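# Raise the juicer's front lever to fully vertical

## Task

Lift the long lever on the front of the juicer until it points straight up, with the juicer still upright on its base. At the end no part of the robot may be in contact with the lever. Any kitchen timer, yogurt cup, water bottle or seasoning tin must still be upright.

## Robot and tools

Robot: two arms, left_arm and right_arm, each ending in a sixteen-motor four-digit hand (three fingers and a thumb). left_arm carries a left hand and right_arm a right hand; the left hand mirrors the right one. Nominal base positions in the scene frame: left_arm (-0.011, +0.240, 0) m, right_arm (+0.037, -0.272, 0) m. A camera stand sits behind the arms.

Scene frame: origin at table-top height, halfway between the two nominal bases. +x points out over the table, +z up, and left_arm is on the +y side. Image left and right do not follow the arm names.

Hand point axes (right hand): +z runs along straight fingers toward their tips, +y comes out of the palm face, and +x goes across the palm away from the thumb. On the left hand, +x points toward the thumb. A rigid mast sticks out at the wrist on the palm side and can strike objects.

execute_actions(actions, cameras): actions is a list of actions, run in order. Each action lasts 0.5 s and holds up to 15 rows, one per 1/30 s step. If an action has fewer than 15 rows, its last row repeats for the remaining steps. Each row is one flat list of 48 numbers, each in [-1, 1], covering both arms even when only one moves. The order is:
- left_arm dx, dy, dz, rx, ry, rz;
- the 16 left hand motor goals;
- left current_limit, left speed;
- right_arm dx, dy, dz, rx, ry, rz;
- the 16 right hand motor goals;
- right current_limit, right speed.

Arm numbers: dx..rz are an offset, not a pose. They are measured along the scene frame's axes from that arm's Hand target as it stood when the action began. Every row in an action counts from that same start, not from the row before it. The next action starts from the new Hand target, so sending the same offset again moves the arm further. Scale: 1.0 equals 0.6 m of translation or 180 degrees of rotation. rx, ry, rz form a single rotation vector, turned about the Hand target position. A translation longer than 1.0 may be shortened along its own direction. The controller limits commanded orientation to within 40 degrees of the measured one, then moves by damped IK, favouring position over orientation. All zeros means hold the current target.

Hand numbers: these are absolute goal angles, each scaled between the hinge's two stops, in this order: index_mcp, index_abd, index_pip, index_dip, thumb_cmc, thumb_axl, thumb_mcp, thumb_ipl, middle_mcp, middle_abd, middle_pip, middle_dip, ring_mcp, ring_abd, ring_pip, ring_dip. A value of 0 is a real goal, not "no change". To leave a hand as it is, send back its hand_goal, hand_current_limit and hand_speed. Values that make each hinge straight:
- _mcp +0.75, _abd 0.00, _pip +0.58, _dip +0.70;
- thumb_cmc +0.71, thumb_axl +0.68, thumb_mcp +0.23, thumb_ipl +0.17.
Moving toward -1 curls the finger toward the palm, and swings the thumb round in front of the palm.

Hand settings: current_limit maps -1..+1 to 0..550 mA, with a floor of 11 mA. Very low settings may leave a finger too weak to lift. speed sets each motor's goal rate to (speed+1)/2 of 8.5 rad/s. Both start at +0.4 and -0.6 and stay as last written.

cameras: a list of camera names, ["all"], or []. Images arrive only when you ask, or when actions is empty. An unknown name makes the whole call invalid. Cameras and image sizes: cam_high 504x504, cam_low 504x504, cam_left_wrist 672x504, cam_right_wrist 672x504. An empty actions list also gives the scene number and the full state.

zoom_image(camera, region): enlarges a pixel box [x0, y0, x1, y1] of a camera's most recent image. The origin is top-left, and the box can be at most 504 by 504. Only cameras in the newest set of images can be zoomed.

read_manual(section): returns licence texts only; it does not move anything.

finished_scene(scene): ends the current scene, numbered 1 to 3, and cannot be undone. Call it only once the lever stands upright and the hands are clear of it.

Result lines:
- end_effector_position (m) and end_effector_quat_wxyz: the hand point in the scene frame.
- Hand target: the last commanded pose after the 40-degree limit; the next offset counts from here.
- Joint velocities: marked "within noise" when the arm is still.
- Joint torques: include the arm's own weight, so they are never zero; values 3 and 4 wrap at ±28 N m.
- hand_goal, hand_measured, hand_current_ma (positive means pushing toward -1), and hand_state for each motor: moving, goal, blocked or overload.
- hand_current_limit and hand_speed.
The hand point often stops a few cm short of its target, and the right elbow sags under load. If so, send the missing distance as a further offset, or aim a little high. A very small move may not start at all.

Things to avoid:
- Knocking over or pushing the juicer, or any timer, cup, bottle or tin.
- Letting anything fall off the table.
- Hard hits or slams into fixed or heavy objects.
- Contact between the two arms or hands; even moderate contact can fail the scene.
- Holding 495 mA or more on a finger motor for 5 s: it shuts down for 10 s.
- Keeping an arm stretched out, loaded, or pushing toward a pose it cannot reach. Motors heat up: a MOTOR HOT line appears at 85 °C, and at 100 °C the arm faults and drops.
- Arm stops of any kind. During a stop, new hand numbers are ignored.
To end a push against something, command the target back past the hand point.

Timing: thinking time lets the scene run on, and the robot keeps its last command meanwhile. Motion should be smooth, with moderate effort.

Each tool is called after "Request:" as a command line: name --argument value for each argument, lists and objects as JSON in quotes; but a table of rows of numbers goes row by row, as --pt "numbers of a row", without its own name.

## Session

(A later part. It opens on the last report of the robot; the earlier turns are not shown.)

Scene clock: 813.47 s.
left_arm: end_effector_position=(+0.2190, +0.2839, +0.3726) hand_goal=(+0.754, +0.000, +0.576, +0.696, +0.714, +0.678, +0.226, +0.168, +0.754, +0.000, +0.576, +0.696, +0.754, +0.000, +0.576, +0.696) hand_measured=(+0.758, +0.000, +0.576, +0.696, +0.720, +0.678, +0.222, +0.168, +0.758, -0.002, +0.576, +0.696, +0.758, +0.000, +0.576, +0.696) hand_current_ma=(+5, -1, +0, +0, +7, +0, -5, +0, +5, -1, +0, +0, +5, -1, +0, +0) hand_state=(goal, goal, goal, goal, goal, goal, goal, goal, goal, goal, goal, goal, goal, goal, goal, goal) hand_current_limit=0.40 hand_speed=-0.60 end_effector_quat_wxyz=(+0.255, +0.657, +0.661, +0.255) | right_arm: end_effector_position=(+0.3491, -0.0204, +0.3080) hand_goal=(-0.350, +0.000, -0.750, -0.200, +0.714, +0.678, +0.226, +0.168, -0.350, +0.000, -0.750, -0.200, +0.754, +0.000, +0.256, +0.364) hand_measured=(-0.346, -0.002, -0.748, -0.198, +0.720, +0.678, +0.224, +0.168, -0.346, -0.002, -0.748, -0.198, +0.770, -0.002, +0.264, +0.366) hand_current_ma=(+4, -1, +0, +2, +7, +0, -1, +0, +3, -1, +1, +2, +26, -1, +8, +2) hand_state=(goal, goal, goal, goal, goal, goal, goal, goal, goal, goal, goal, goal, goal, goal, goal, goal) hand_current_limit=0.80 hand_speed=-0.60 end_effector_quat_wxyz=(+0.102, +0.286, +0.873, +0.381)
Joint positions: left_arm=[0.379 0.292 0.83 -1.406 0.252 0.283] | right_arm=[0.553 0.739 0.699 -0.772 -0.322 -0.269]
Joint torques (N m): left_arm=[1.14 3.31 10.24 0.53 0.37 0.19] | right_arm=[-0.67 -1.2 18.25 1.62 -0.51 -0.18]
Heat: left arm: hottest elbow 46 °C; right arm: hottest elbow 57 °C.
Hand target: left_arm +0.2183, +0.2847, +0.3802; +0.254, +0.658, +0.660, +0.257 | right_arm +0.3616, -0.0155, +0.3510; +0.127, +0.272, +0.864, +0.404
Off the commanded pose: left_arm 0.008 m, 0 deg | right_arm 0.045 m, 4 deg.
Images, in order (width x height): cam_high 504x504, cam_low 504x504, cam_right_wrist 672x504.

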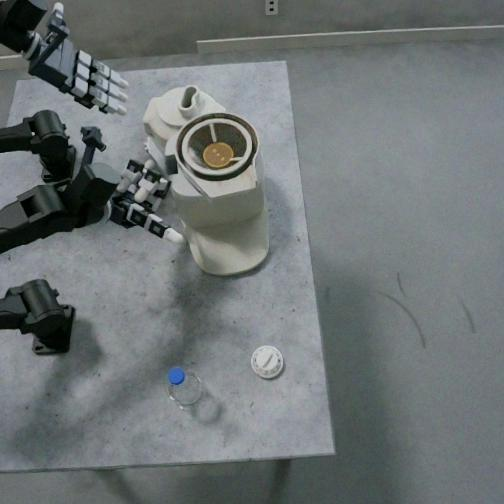

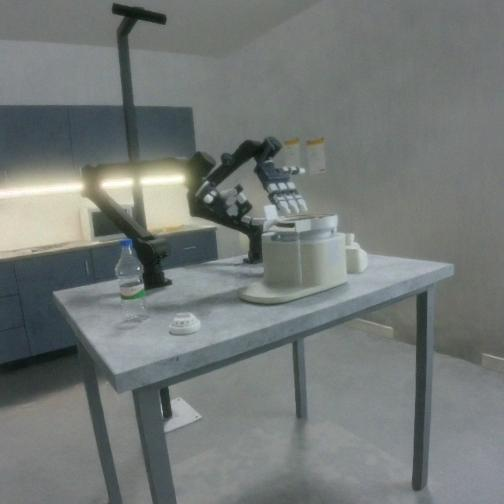

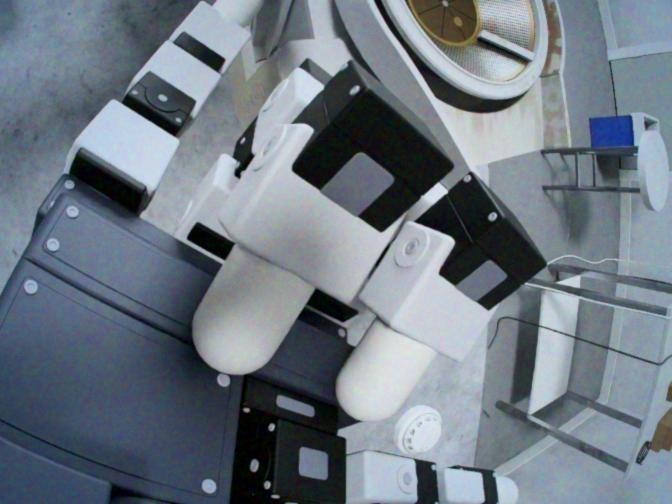

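Request:
execute_actions --actions '[[[0,0,0,0,0,0,0.754,0,0.576,0.696,0.714,0.678,0.226,0.168,0.754,0,0.576,0.696,0.754,0,0.576,0.696,0.4,-0.6,0.03,0.0,0.0,0,0,0,-0.35,0,-0.75,-0.2,0.714,0.678,0.226,0.168,-0.35,0,-0.75,-0.2,0.754,0,0.255,0.363,0.8,-0.6]]]' --cameras '["cam_high","cam_low","cam_right_wrist"]'

Request:
zoom_image --camera "cam_high" --region '[90, 110, 230, 250]'

Request:
zoom_image --camera "cam_low" --region '[190, 180, 310, 300]'

Scene clock: 823.67 s.
left_arm: end_effector_position=(+0.2190, +0.2839, +0.3726) hand_goal=(+0.754, +0.000, +0.576, +0.696, +0.714, +0.678, +0.226, +0.168, +0.754, +0.000, +0.576, +0.696, +0.754, +0.000, +0.576, +0.696) hand_measured=(+0.758, +0.000, +0.576, +0.696, +0.720, +0.678, +0.222, +0.168, +0.758, -0.002, +0.576, +0.696, +0.758, +0.000, +0.576, +0.696) hand_current_ma=(+5, -1, +0, +0, +7, +0, -5, +0, +5, -1, +0, +0, +5, -1, +0, +0) hand_state=(goal, goal, goal, goal, goal, goal, goal, goal, goal, goal, goal, goal, goal, goal, goal, goal) hand_current_limit=0.40 hand_speed=-0.60 end_effector_quat_wxyz=(+0.255, +0.657, +0.661, +0.255) | right_arm: end_effector_position=(+0.3650, -0.0215, +0.3050) hand_goal=(-0.350, +0.000, -0.750, -0.200, +0.714, +0.678, +0.226, +0.168, -0.350, +0.000, -0.750, -0.200, +0.754, +0.000, +0.256, +0.364) hand_measured=(-0.346, -0.002, -0.748, -0.198, +0.720, +0.678, +0.224, +0.168, -0.346, -0.002, -0.748, -0.198, +0.770, +0.000, +0.262, +0.366) hand_current_ma=(+4, -1, +0, +2, +7, +0, -1, +0, +3, -1, +1, +2, +25, +0, +6, +1) hand_state=(goal, goal, goal, goal, goal, goal, goal, goal, goal, goal, goal, goal, goal, goal, goal, goal) hand_current_limit=0.80 hand_speed=-0.60 end_effector_quat_wxyz=(+0.098, +0.289, +0.875, +0.377)
Joint positions: left_arm=[0.379 0.292 0.83 -1.406 0.252 0.283] | right_arm=[0.514 0.79 0.721 -0.766 -0.348 -0.296]
Joint torques (N m): left_arm=[1.2 3.25 10.24 0.53 0.37 0.19] | right_arm=[-0.62 -1.96 18.22 2.02 -0.62 -0.21]
Heat: left arm: hottest elbow 46 °C; right arm: hottest elbow 58 °C.
Hand target: left_arm +0.2183, +0.2847, +0.3802; +0.254, +0.658, +0.660, +0.257 | right_arm +0.3796, -0.0156, +0.3512; +0.128, +0.272, +0.864, +0.404
Off the commanded pose: left_arm 0.008 m, 0 deg | right_arm 0.049 m, 5 deg.
Images, in order (width x height): cam_high 504x504, cam_low 504x504, cam_right_wrist 672x504.

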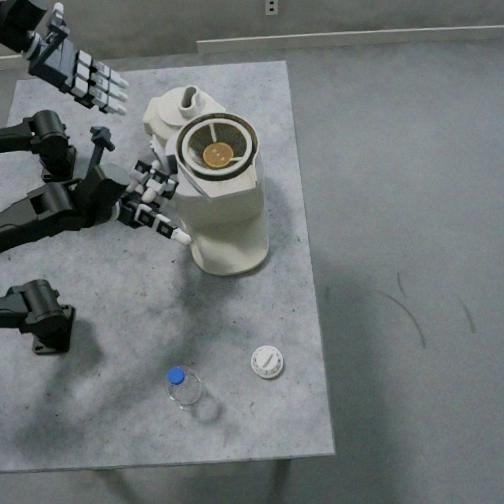

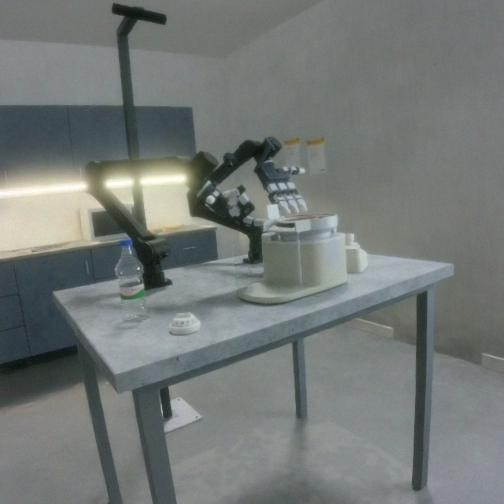

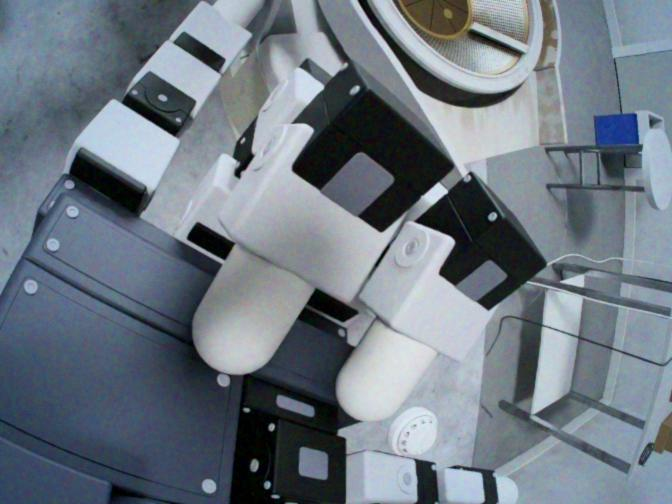

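Scaled by 3.600 from the camera's 504x504 image, which has a finer 720x720 frame.

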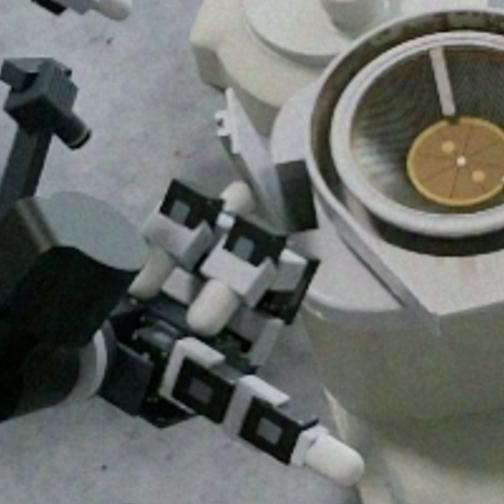

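Scaled by 4.200 from the camera's 504x504 image, which has a finer 720x720 frame.

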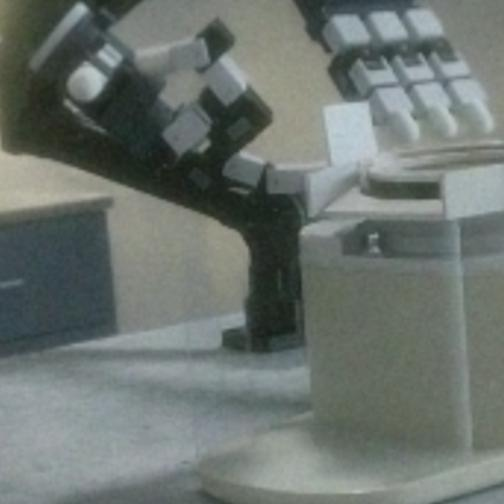

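Request:
execute_actions --actions '[[[0,0,0,0,0,0,0.754,0,0.576,0.696,0.714,0.678,0.226,0.168,0.754,0,0.576,0.696,0.754,0,0.576,0.696,0.4,-0.6,0.03,0.0,0.01,0,0,0,-0.35,0,-0.75,-0.2,0.714,0.678,0.226,0.168,-0.35,0,-0.75,-0.2,0.754,0,0.255,0.363,0.8,-0.6]]]' --cameras '["cam_high","cam_low","cam_right_wrist"]'

Request:
zoom_image --camera "cam_high" --region '[90, 110, 230, 250]'

Request:
zoom_image --camera "cam_low" --region '[190, 180, 310, 300]'

Scene clock: 830.97 s.
left_arm: end_effector_position=(+0.2190, +0.2839, +0.3726) hand_goal=(+0.754, +0.000, +0.576, +0.696, +0.714, +0.678, +0.226, +0.168, +0.754, +0.000, +0.576, +0.696, +0.754, +0.000, +0.576, +0.696) hand_measured=(+0.758, +0.000, +0.576, +0.696, +0.720, +0.678, +0.222, +0.168, +0.758, -0.002, +0.576, +0.696, +0.758, +0.000, +0.576, +0.696) hand_current_ma=(+5, -1, +0, +0, +7, +0, -5, +0, +5, -1, +0, +0, +5, -1, +0, +0) hand_state=(goal, goal, goal, goal, goal, goal, goal, goal, goal, goal, goal, goal, goal, goal, goal, goal) hand_current_limit=0.40 hand_speed=-0.60 end_effector_quat_wxyz=(+0.255, +0.657, +0.661, +0.255) | right_arm: end_effector_position=(+0.3821, -0.0208, +0.3130) hand_goal=(-0.350, +0.000, -0.750, -0.200, +0.714, +0.678, +0.226, +0.168, -0.350, +0.000, -0.750, -0.200, +0.754, +0.000, +0.256, +0.364) hand_measured=(-0.346, -0.002, -0.748, -0.198, +0.720, +0.678, +0.224, +0.168, -0.346, -0.002, -0.748, -0.198, +0.770, +0.002, +0.262, +0.366) hand_current_ma=(+4, -1, +0, +2, +7, +0, -1, +0, +3, -1, +1, +2, +25, +1, +6, +1) hand_state=(goal, goal, goal, goal, goal, goal, goal, goal, goal, goal, goal, goal, goal, goal, goal, goal) hand_current_limit=0.80 hand_speed=-0.60 end_effector_quat_wxyz=(+0.098, +0.288, +0.874, +0.379)
Joint positions: left_arm=[0.379 0.292 0.83 -1.406 0.252 0.283] | right_arm=[0.482 0.839 0.762 -0.763 -0.374 -0.321]
Joint torques (N m): left_arm=[1.2 3.31 10.22 0.54 0.37 0.18] | right_arm=[-0.79 -2.61 17.98 1.99 -0.58 -0.16]
Heat: left arm: hottest elbow 46 °C; right arm: hottest elbow 58 °C.
Hand target: left_arm +0.2183, +0.2847, +0.3802; +0.254, +0.658, +0.660, +0.257 | right_arm +0.3976, -0.0156, +0.3570; +0.127, +0.273, +0.864, +0.404
Off the commanded pose: left_arm 0.008 m, 0 deg | right_arm 0.047 m, 5 deg.
Images, in order (width x height): cam_high 504x504, cam_low 504x504, cam_right_wrist 672x504.

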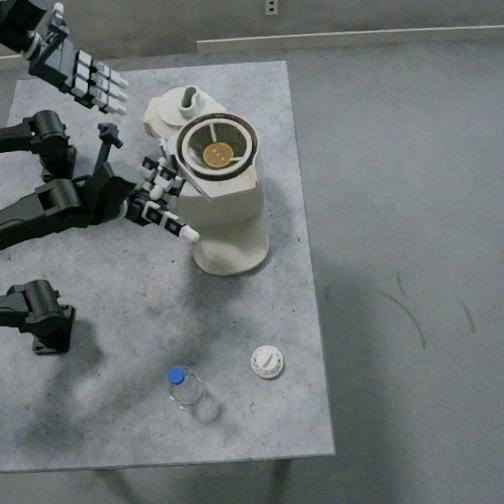

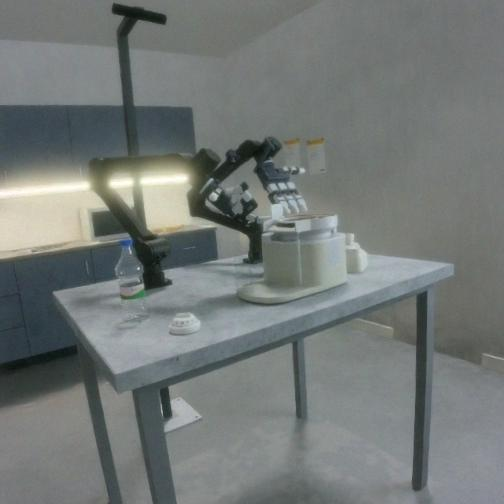

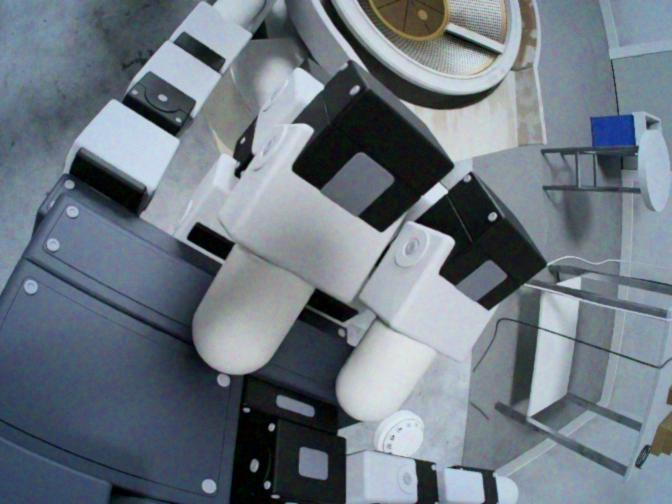

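Scaled by 3.600 from the camera's 504x504 image, which has a finer 720x720 frame.

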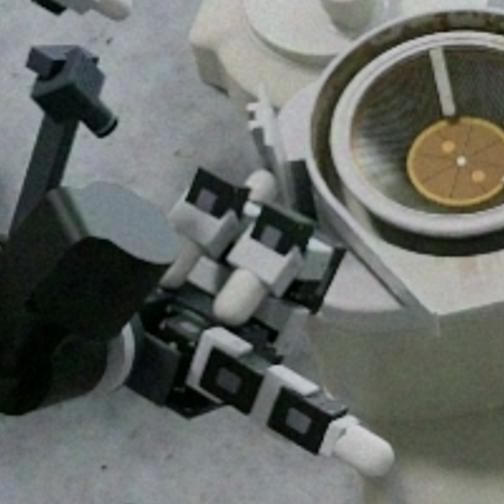

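Scaled by 4.200 from the camera's 504x504 image, which has a finer 720x720 frame.

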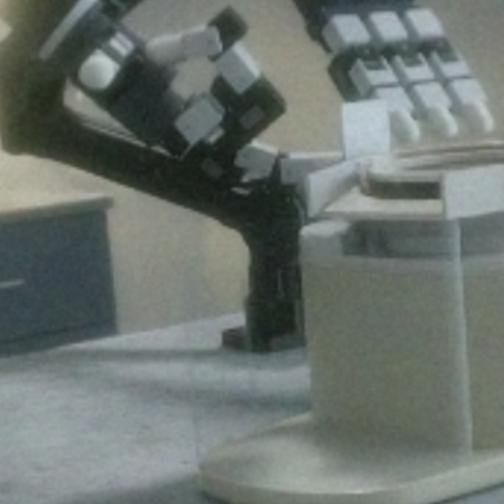

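Request:
execute_actions --actions '[[[0,0,0,0,0,0,0.754,0,0.576,0.696,0.714,0.678,0.226,0.168,0.754,0,0.576,0.696,0.754,0,0.576,0.696,0.4,-0.6,0.02,0.0,0.005,0,0,0,-0.35,0,-0.75,-0.2,0.714,0.678,0.226,0.168,-0.35,0,-0.75,-0.2,0.754,0,0.255,0.363,0.8,-0.6]]]' --cameras '["cam_high","cam_low","cam_right_wrist"]'

Request:
zoom_image --camera "cam_high" --region '[130, 110, 230, 210]'

Request:
zoom_image --camera "cam_low" --region '[230, 180, 310, 260]'

Scene clock: 839.63 s.
left_arm: end_effector_position=(+0.2190, +0.2839, +0.3726) hand_goal=(+0.754, +0.000, +0.576, +0.696, +0.714, +0.678, +0.226, +0.168, +0.754, +0.000, +0.576, +0.696, +0.754, +0.000, +0.576, +0.696) hand_measured=(+0.758, +0.000, +0.576, +0.696, +0.720, +0.678, +0.222, +0.168, +0.758, -0.002, +0.576, +0.696, +0.758, +0.000, +0.576, +0.696) hand_current_ma=(+5, -1, +0, +0, +7, +0, -5, +0, +5, -1, +0, +0, +5, -1, +0, +0) hand_state=(goal, goal, goal, goal, goal, goal, goal, goal, goal, goal, goal, goal, goal, goal, goal, goal) hand_current_limit=0.40 hand_speed=-0.60 end_effector_quat_wxyz=(+0.255, +0.657, +0.661, +0.255) | right_arm: end_effector_position=(+0.3934, -0.0200, +0.3161) hand_goal=(-0.350, +0.000, -0.750, -0.200, +0.714, +0.678, +0.226, +0.168, -0.350, +0.000, -0.750, -0.200, +0.754, +0.000, +0.256, +0.364) hand_measured=(-0.346, -0.002, -0.748, -0.198, +0.720, +0.678, +0.224, +0.168, -0.346, -0.002, -0.748, -0.198, +0.770, +0.002, +0.262, +0.366) hand_current_ma=(+4, -1, +0, +2, +7, +0, -1, +0, +3, -1, +1, +2, +25, +1, +6, +1) hand_state=(goal, goal, goal, goal, goal, goal, goal, goal, goal, goal, goal, goal, goal, goal, goal, goal) hand_current_limit=0.80 hand_speed=-0.60 end_effector_quat_wxyz=(+0.097, +0.287, +0.874, +0.380)
Joint positions: left_arm=[0.379 0.292 0.83 -1.406 0.252 0.283] | right_arm=[0.464 0.873 0.788 -0.76 -0.388 -0.336]
Joint torques (N m): left_arm=[1.14 3.31 10.24 0.53 0.37 0.18] | right_arm=[-0.73 -2.96 18.15 1.94 -0.59 -0.15]
Heat: left arm: hottest elbow 46 °C; right arm: hottest elbow 63 °C.
Hand target: left_arm +0.2183, +0.2847, +0.3802; +0.254, +0.658, +0.660, +0.257 | right_arm +0.4096, -0.0156, +0.3602; +0.128, +0.272, +0.864, +0.404
Off the commanded pose: left_arm 0.008 m, 0 deg | right_arm 0.047 m, 5 deg.
Images, in order (width x height): cam_high 504x504, cam_low 504x504, cam_right_wrist 672x504.

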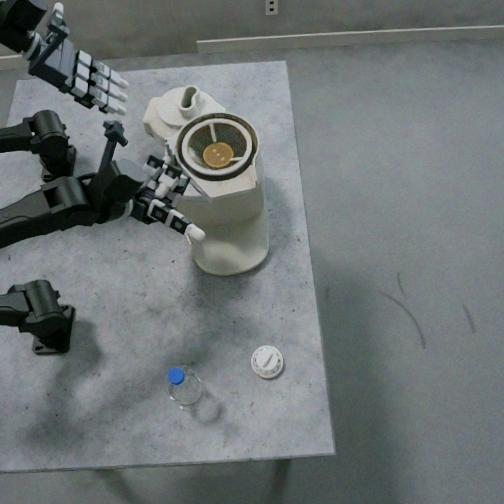

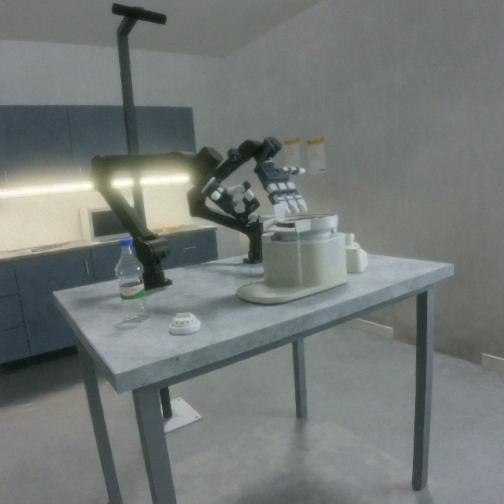

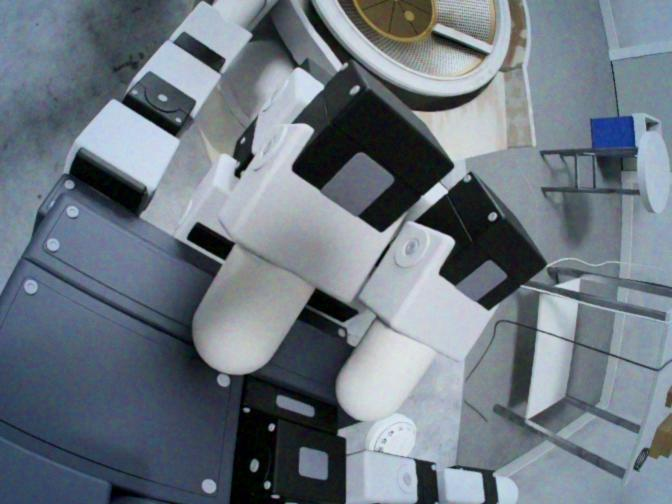

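Scaled by 5.040 from the camera's 504x504 image, which has a finer 720x720 frame.

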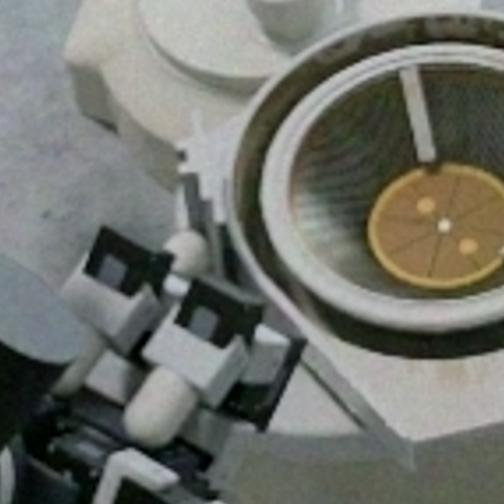

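Scaled by 6.300 from the camera's 504x504 image, which has a finer 720x720 frame.

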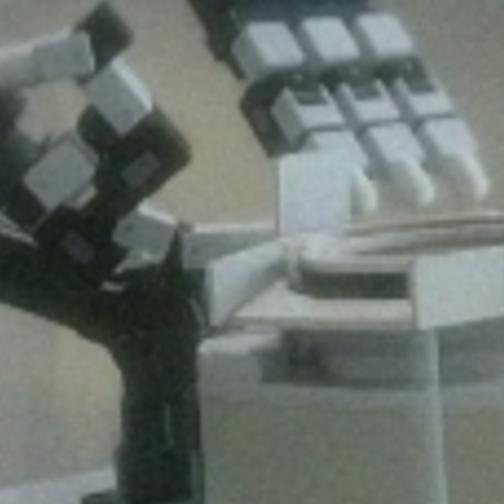

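Request:
execute_actions --actions '[[[0,0,0,0,0,0,0.754,0,0.576,0.696,0.714,0.678,0.226,0.168,0.754,0,0.576,0.696,0.754,0,0.576,0.696,0.4,-0.6,0.02,0.0,0.005,0,0,0,-0.35,0,-0.75,-0.2,0.714,0.678,0.226,0.168,-0.35,0,-0.75,-0.2,0.754,0,0.255,0.363,0.8,-0.6]]]' --cameras '["cam_high","cam_low","cam_right_wrist"]'

Request:
zoom_image --camera "cam_high" --region '[130, 110, 230, 210]'

Request:
zoom_image --camera "cam_low" --region '[230, 180, 310, 260]'

Scene clock: 848.97 s.
left_arm: end_effector_position=(+0.2190, +0.2839, +0.3726) hand_goal=(+0.754, +0.000, +0.576, +0.696, +0.714, +0.678, +0.226, +0.168, +0.754, +0.000, +0.576, +0.696, +0.754, +0.000, +0.576, +0.696) hand_measured=(+0.758, +0.000, +0.576, +0.696, +0.720, +0.678, +0.222, +0.168, +0.758, -0.002, +0.576, +0.696, +0.758, +0.000, +0.576, +0.696) hand_current_ma=(+5, -1, +0, +0, +7, +0, -5, +0, +5, -1, +0, +0, +5, -1, +0, +0) hand_state=(goal, goal, goal, goal, goal, goal, goal, goal, goal, goal, goal, goal, goal, goal, goal, goal) hand_current_limit=0.40 hand_speed=-0.60 end_effector_quat_wxyz=(+0.255, +0.657, +0.661, +0.255) | right_arm: end_effector_position=(+0.3987, -0.0192, +0.3190) hand_goal=(-0.350, +0.000, -0.750, -0.200, +0.714, +0.678, +0.226, +0.168, -0.350, +0.000, -0.750, -0.200, +0.754, +0.000, +0.256, +0.364) hand_measured=(-0.346, -0.002, -0.748, -0.198, +0.720, +0.678, +0.224, +0.168, -0.346, -0.002, -0.748, -0.198, +0.786, -0.012, +0.262, +0.358) hand_current_ma=(+4, -1, +0, +2, +7, +0, -1, +0, +3, -1, +1, +2, +69, -14, +5, -5) hand_state=(goal, goal, goal, goal, goal, goal, goal, goal, goal, goal, goal, goal, blocked, goal, goal, goal) hand_current_limit=0.80 hand_speed=-0.60 end_effector_quat_wxyz=(+0.097, +0.277, +0.876, +0.382)
Joint positions: left_arm=[0.379 0.292 0.83 -1.406 0.252 0.283] | right_arm=[0.447 0.892 0.802 -0.76 -0.409 -0.368]
Joint torques (N m): left_arm=[1.2 3.25 10.24 0.54 0.37 0.18] | right_arm=[-0.79 -2.43 18.95 2.02 -0.28 0.02]
Heat: left arm: hottest elbow 46 °C; right arm: hottest elbow 63 °C.
Hand target: left_arm +0.2183, +0.2847, +0.3802; +0.254, +0.658, +0.660, +0.257 | right_arm +0.4215, -0.0156, +0.3631; +0.128, +0.273, +0.864, +0.404
Off the commanded pose: left_arm 0.008 m, 0 deg | right_arm 0.050 m, 5 deg.
Images, in order (width x height): cam_high 504x504, cam_low 504x504, cam_right_wrist 672x504.

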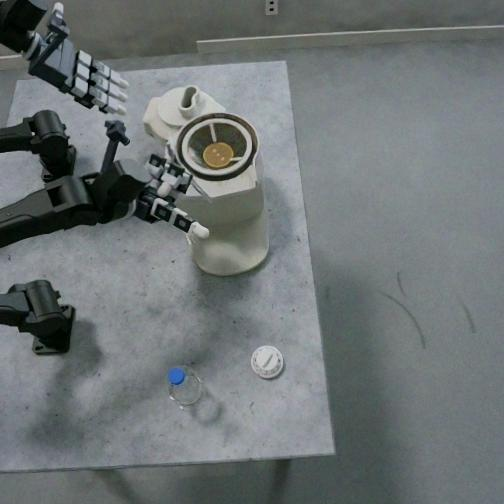

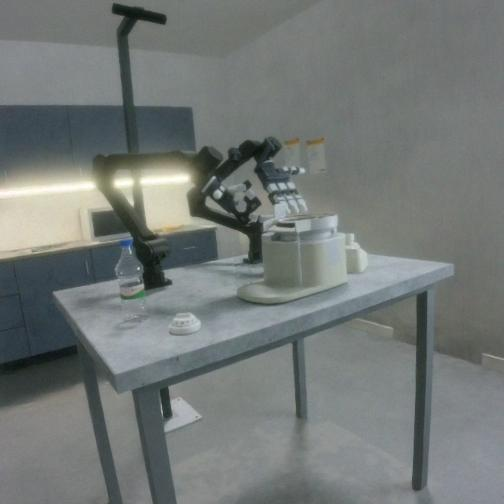

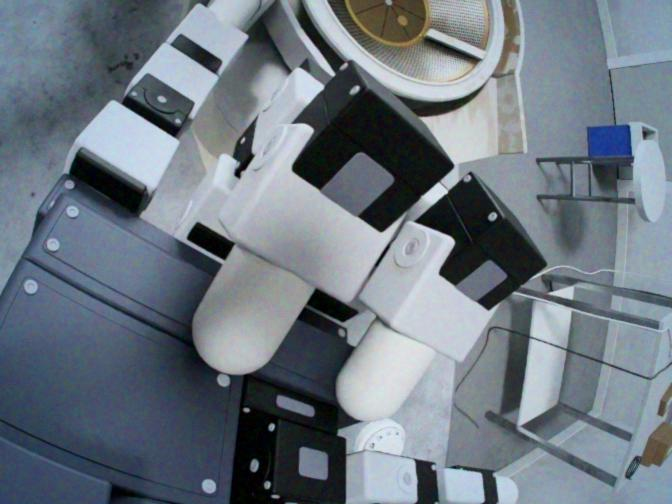

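Scaled by 5.040 from the camera's 504x504 image, which has a finer 720x720 frame.

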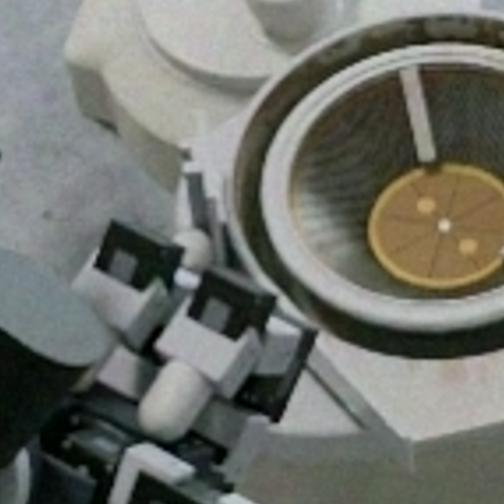

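Scaled by 6.300 from the camera's 504x504 image, which has a finer 720x720 frame.

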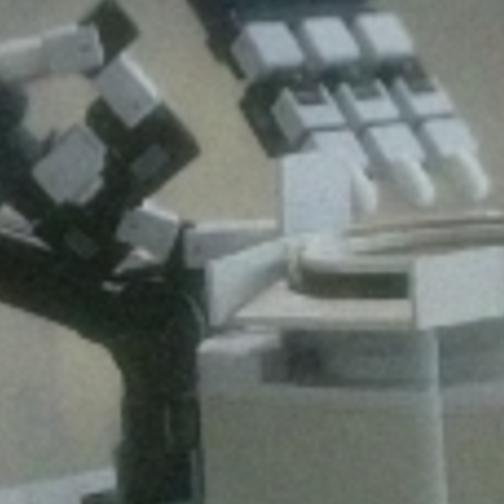

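Request:
execute_actions --actions '[[[0,0,0,0,0,0,0.754,0,0.576,0.696,0.714,0.678,0.226,0.168,0.754,0,0.576,0.696,0.754,0,0.576,0.696,0.4,-0.6,-0.05,-0.03,0.0,0,0,0,-0.35,0,-0.75,-0.2,0.714,0.678,0.226,0.168,-0.35,0,-0.75,-0.2,0.754,0,0.255,0.363,0.8,-0.6]],[[0,0,0,0,0,0,0.754,0,0.576,0.696,0.714,0.678,0.226,0.168,0.754,0,0.576,0.696,0.754,0,0.576,0.696,0.4,-0.6,-0.08,-0.08,0.0,0,0,0,-0.35,0,-0.75,-0.2,0.714,0.678,0.226,0.168,-0.35,0,-0.75,-0.2,0.754,0,0.255,0.363,0.8,-0.6]],[[0,0,0,0,0,0,0.754,0,0.576,0.696,0.714,0.678,0.226,0.168,0.754,0,0.576,0.696,0.754,0,0.576,0.696,0.4,-0.6,-0.05,-0.08,0.0,0,0,0,-0.35,0,-0.75,-0.2,0.714,0.678,0.226,0.168,-0.35,0,-0.75,-0.2,0.754,0,0.255,0.363,0.8,-0.6]]]' --cameras '["cam_high","cam_low","cam_right_wrist"]'

Request:
zoom_image --camera "cam_high" --region '[130, 110, 230, 210]'

Request:
zoom_image --camera "cam_low" --region '[230, 180, 310, 260]'

Scene clock: 865.80 s.
left_arm: end_effector_position=(+0.2190, +0.2839, +0.3726) hand_goal=(+0.754, +0.000, +0.576, +0.696, +0.714, +0.678, +0.226, +0.168, +0.754, +0.000, +0.576, +0.696, +0.754, +0.000, +0.576, +0.696) hand_measured=(+0.758, +0.000, +0.576, +0.696, +0.720, +0.678, +0.222, +0.168, +0.758, -0.002, +0.576, +0.696, +0.758, +0.000, +0.576, +0.696) hand_current_ma=(+5, -1, +0, +0, +7, +0, -5, +0, +5, -1, +0, +0, +5, -1, +0, +0) hand_state=(goal, goal, goal, goal, goal, goal, goal, goal, goal, goal, goal, goal, goal, goal, goal, goal) hand_current_limit=0.40 hand_speed=-0.60 end_effector_quat_wxyz=(+0.255, +0.657, +0.661, +0.255) | right_arm: end_effector_position=(+0.3124, -0.1276, +0.3649) hand_goal=(-0.350, +0.000, -0.750, -0.200, +0.714, +0.678, +0.226, +0.168, -0.350, +0.000, -0.750, -0.200, +0.754, +0.000, +0.256, +0.364) hand_measured=(-0.346, -0.002, -0.750, -0.198, +0.720, +0.678, +0.224, +0.168, -0.346, -0.002, -0.748, -0.198, +0.768, -0.002, +0.262, +0.362) hand_current_ma=(+4, -1, +0, +2, +7, +0, -2, +0, +4, -1, +1, +2, +20, -1, +6, -1) hand_state=(goal, goal, goal, goal, goal, goal, goal, goal, goal, goal, goal, goal, goal, goal, goal, goal) hand_current_limit=0.80 hand_speed=-0.60 end_effector_quat_wxyz=(+0.129, +0.275, +0.861, +0.408)
Joint positions: left_arm=[0.379 0.292 0.83 -1.406 0.252 0.283] | right_arm=[0.043 0.541 0.766 -1.162 -0.666 -0.697]
Joint torques (N m): left_arm=[1.14 3.31 10.24 0.51 0.37 0.18] | right_arm=[-0.79 1.49 11.49 0.8 -0.92 -0.16]
Heat: left arm: hottest elbow 46 °C; right arm: hottest elbow 68 °C.
Hand target: left_arm +0.2183, +0.2847, +0.3802; +0.254, +0.658, +0.660, +0.257 | right_arm +0.3136, -0.1296, +0.3632; +0.128, +0.272, +0.864, +0.404
Off the commanded pose: left_arm 0.008 m, 0 deg | right_arm 0.003 m, 1 deg.
Images, in order (width x height): cam_high 504x504, cam_low 504x504, cam_right_wrist 672x504.

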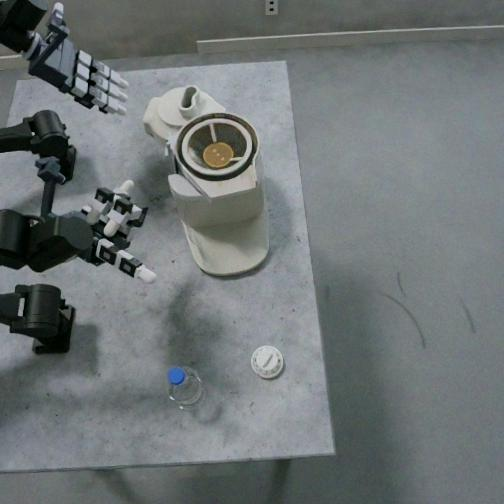

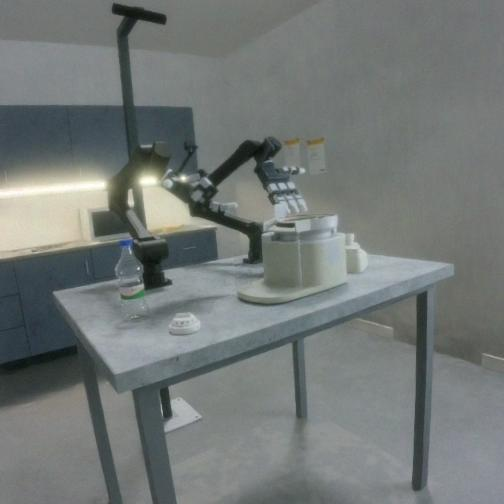

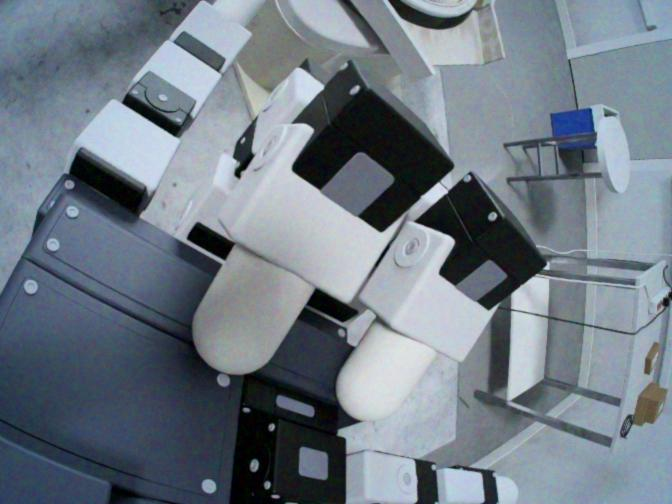

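Scaled by 5.040 from the camera's 504x504 image, which has a finer 720x720 frame.

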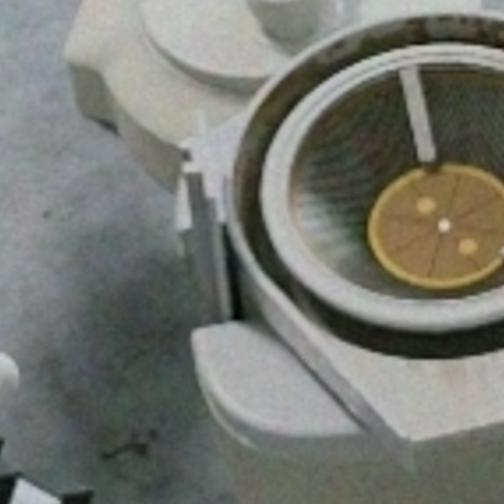

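Scaled by 6.300 from the camera's 504x504 image, which has a finer 720x720 frame.

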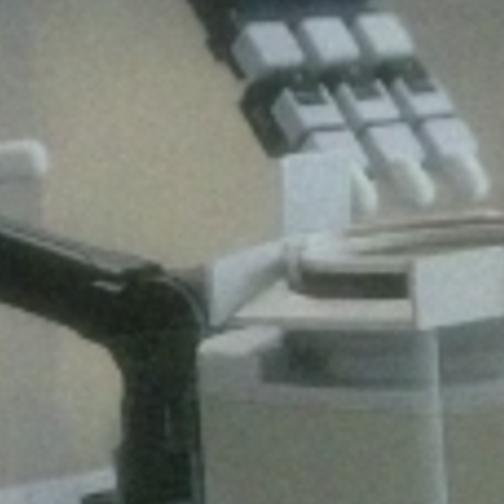

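Request:
finished_scene --scene 1

The scene is finished: the task was done.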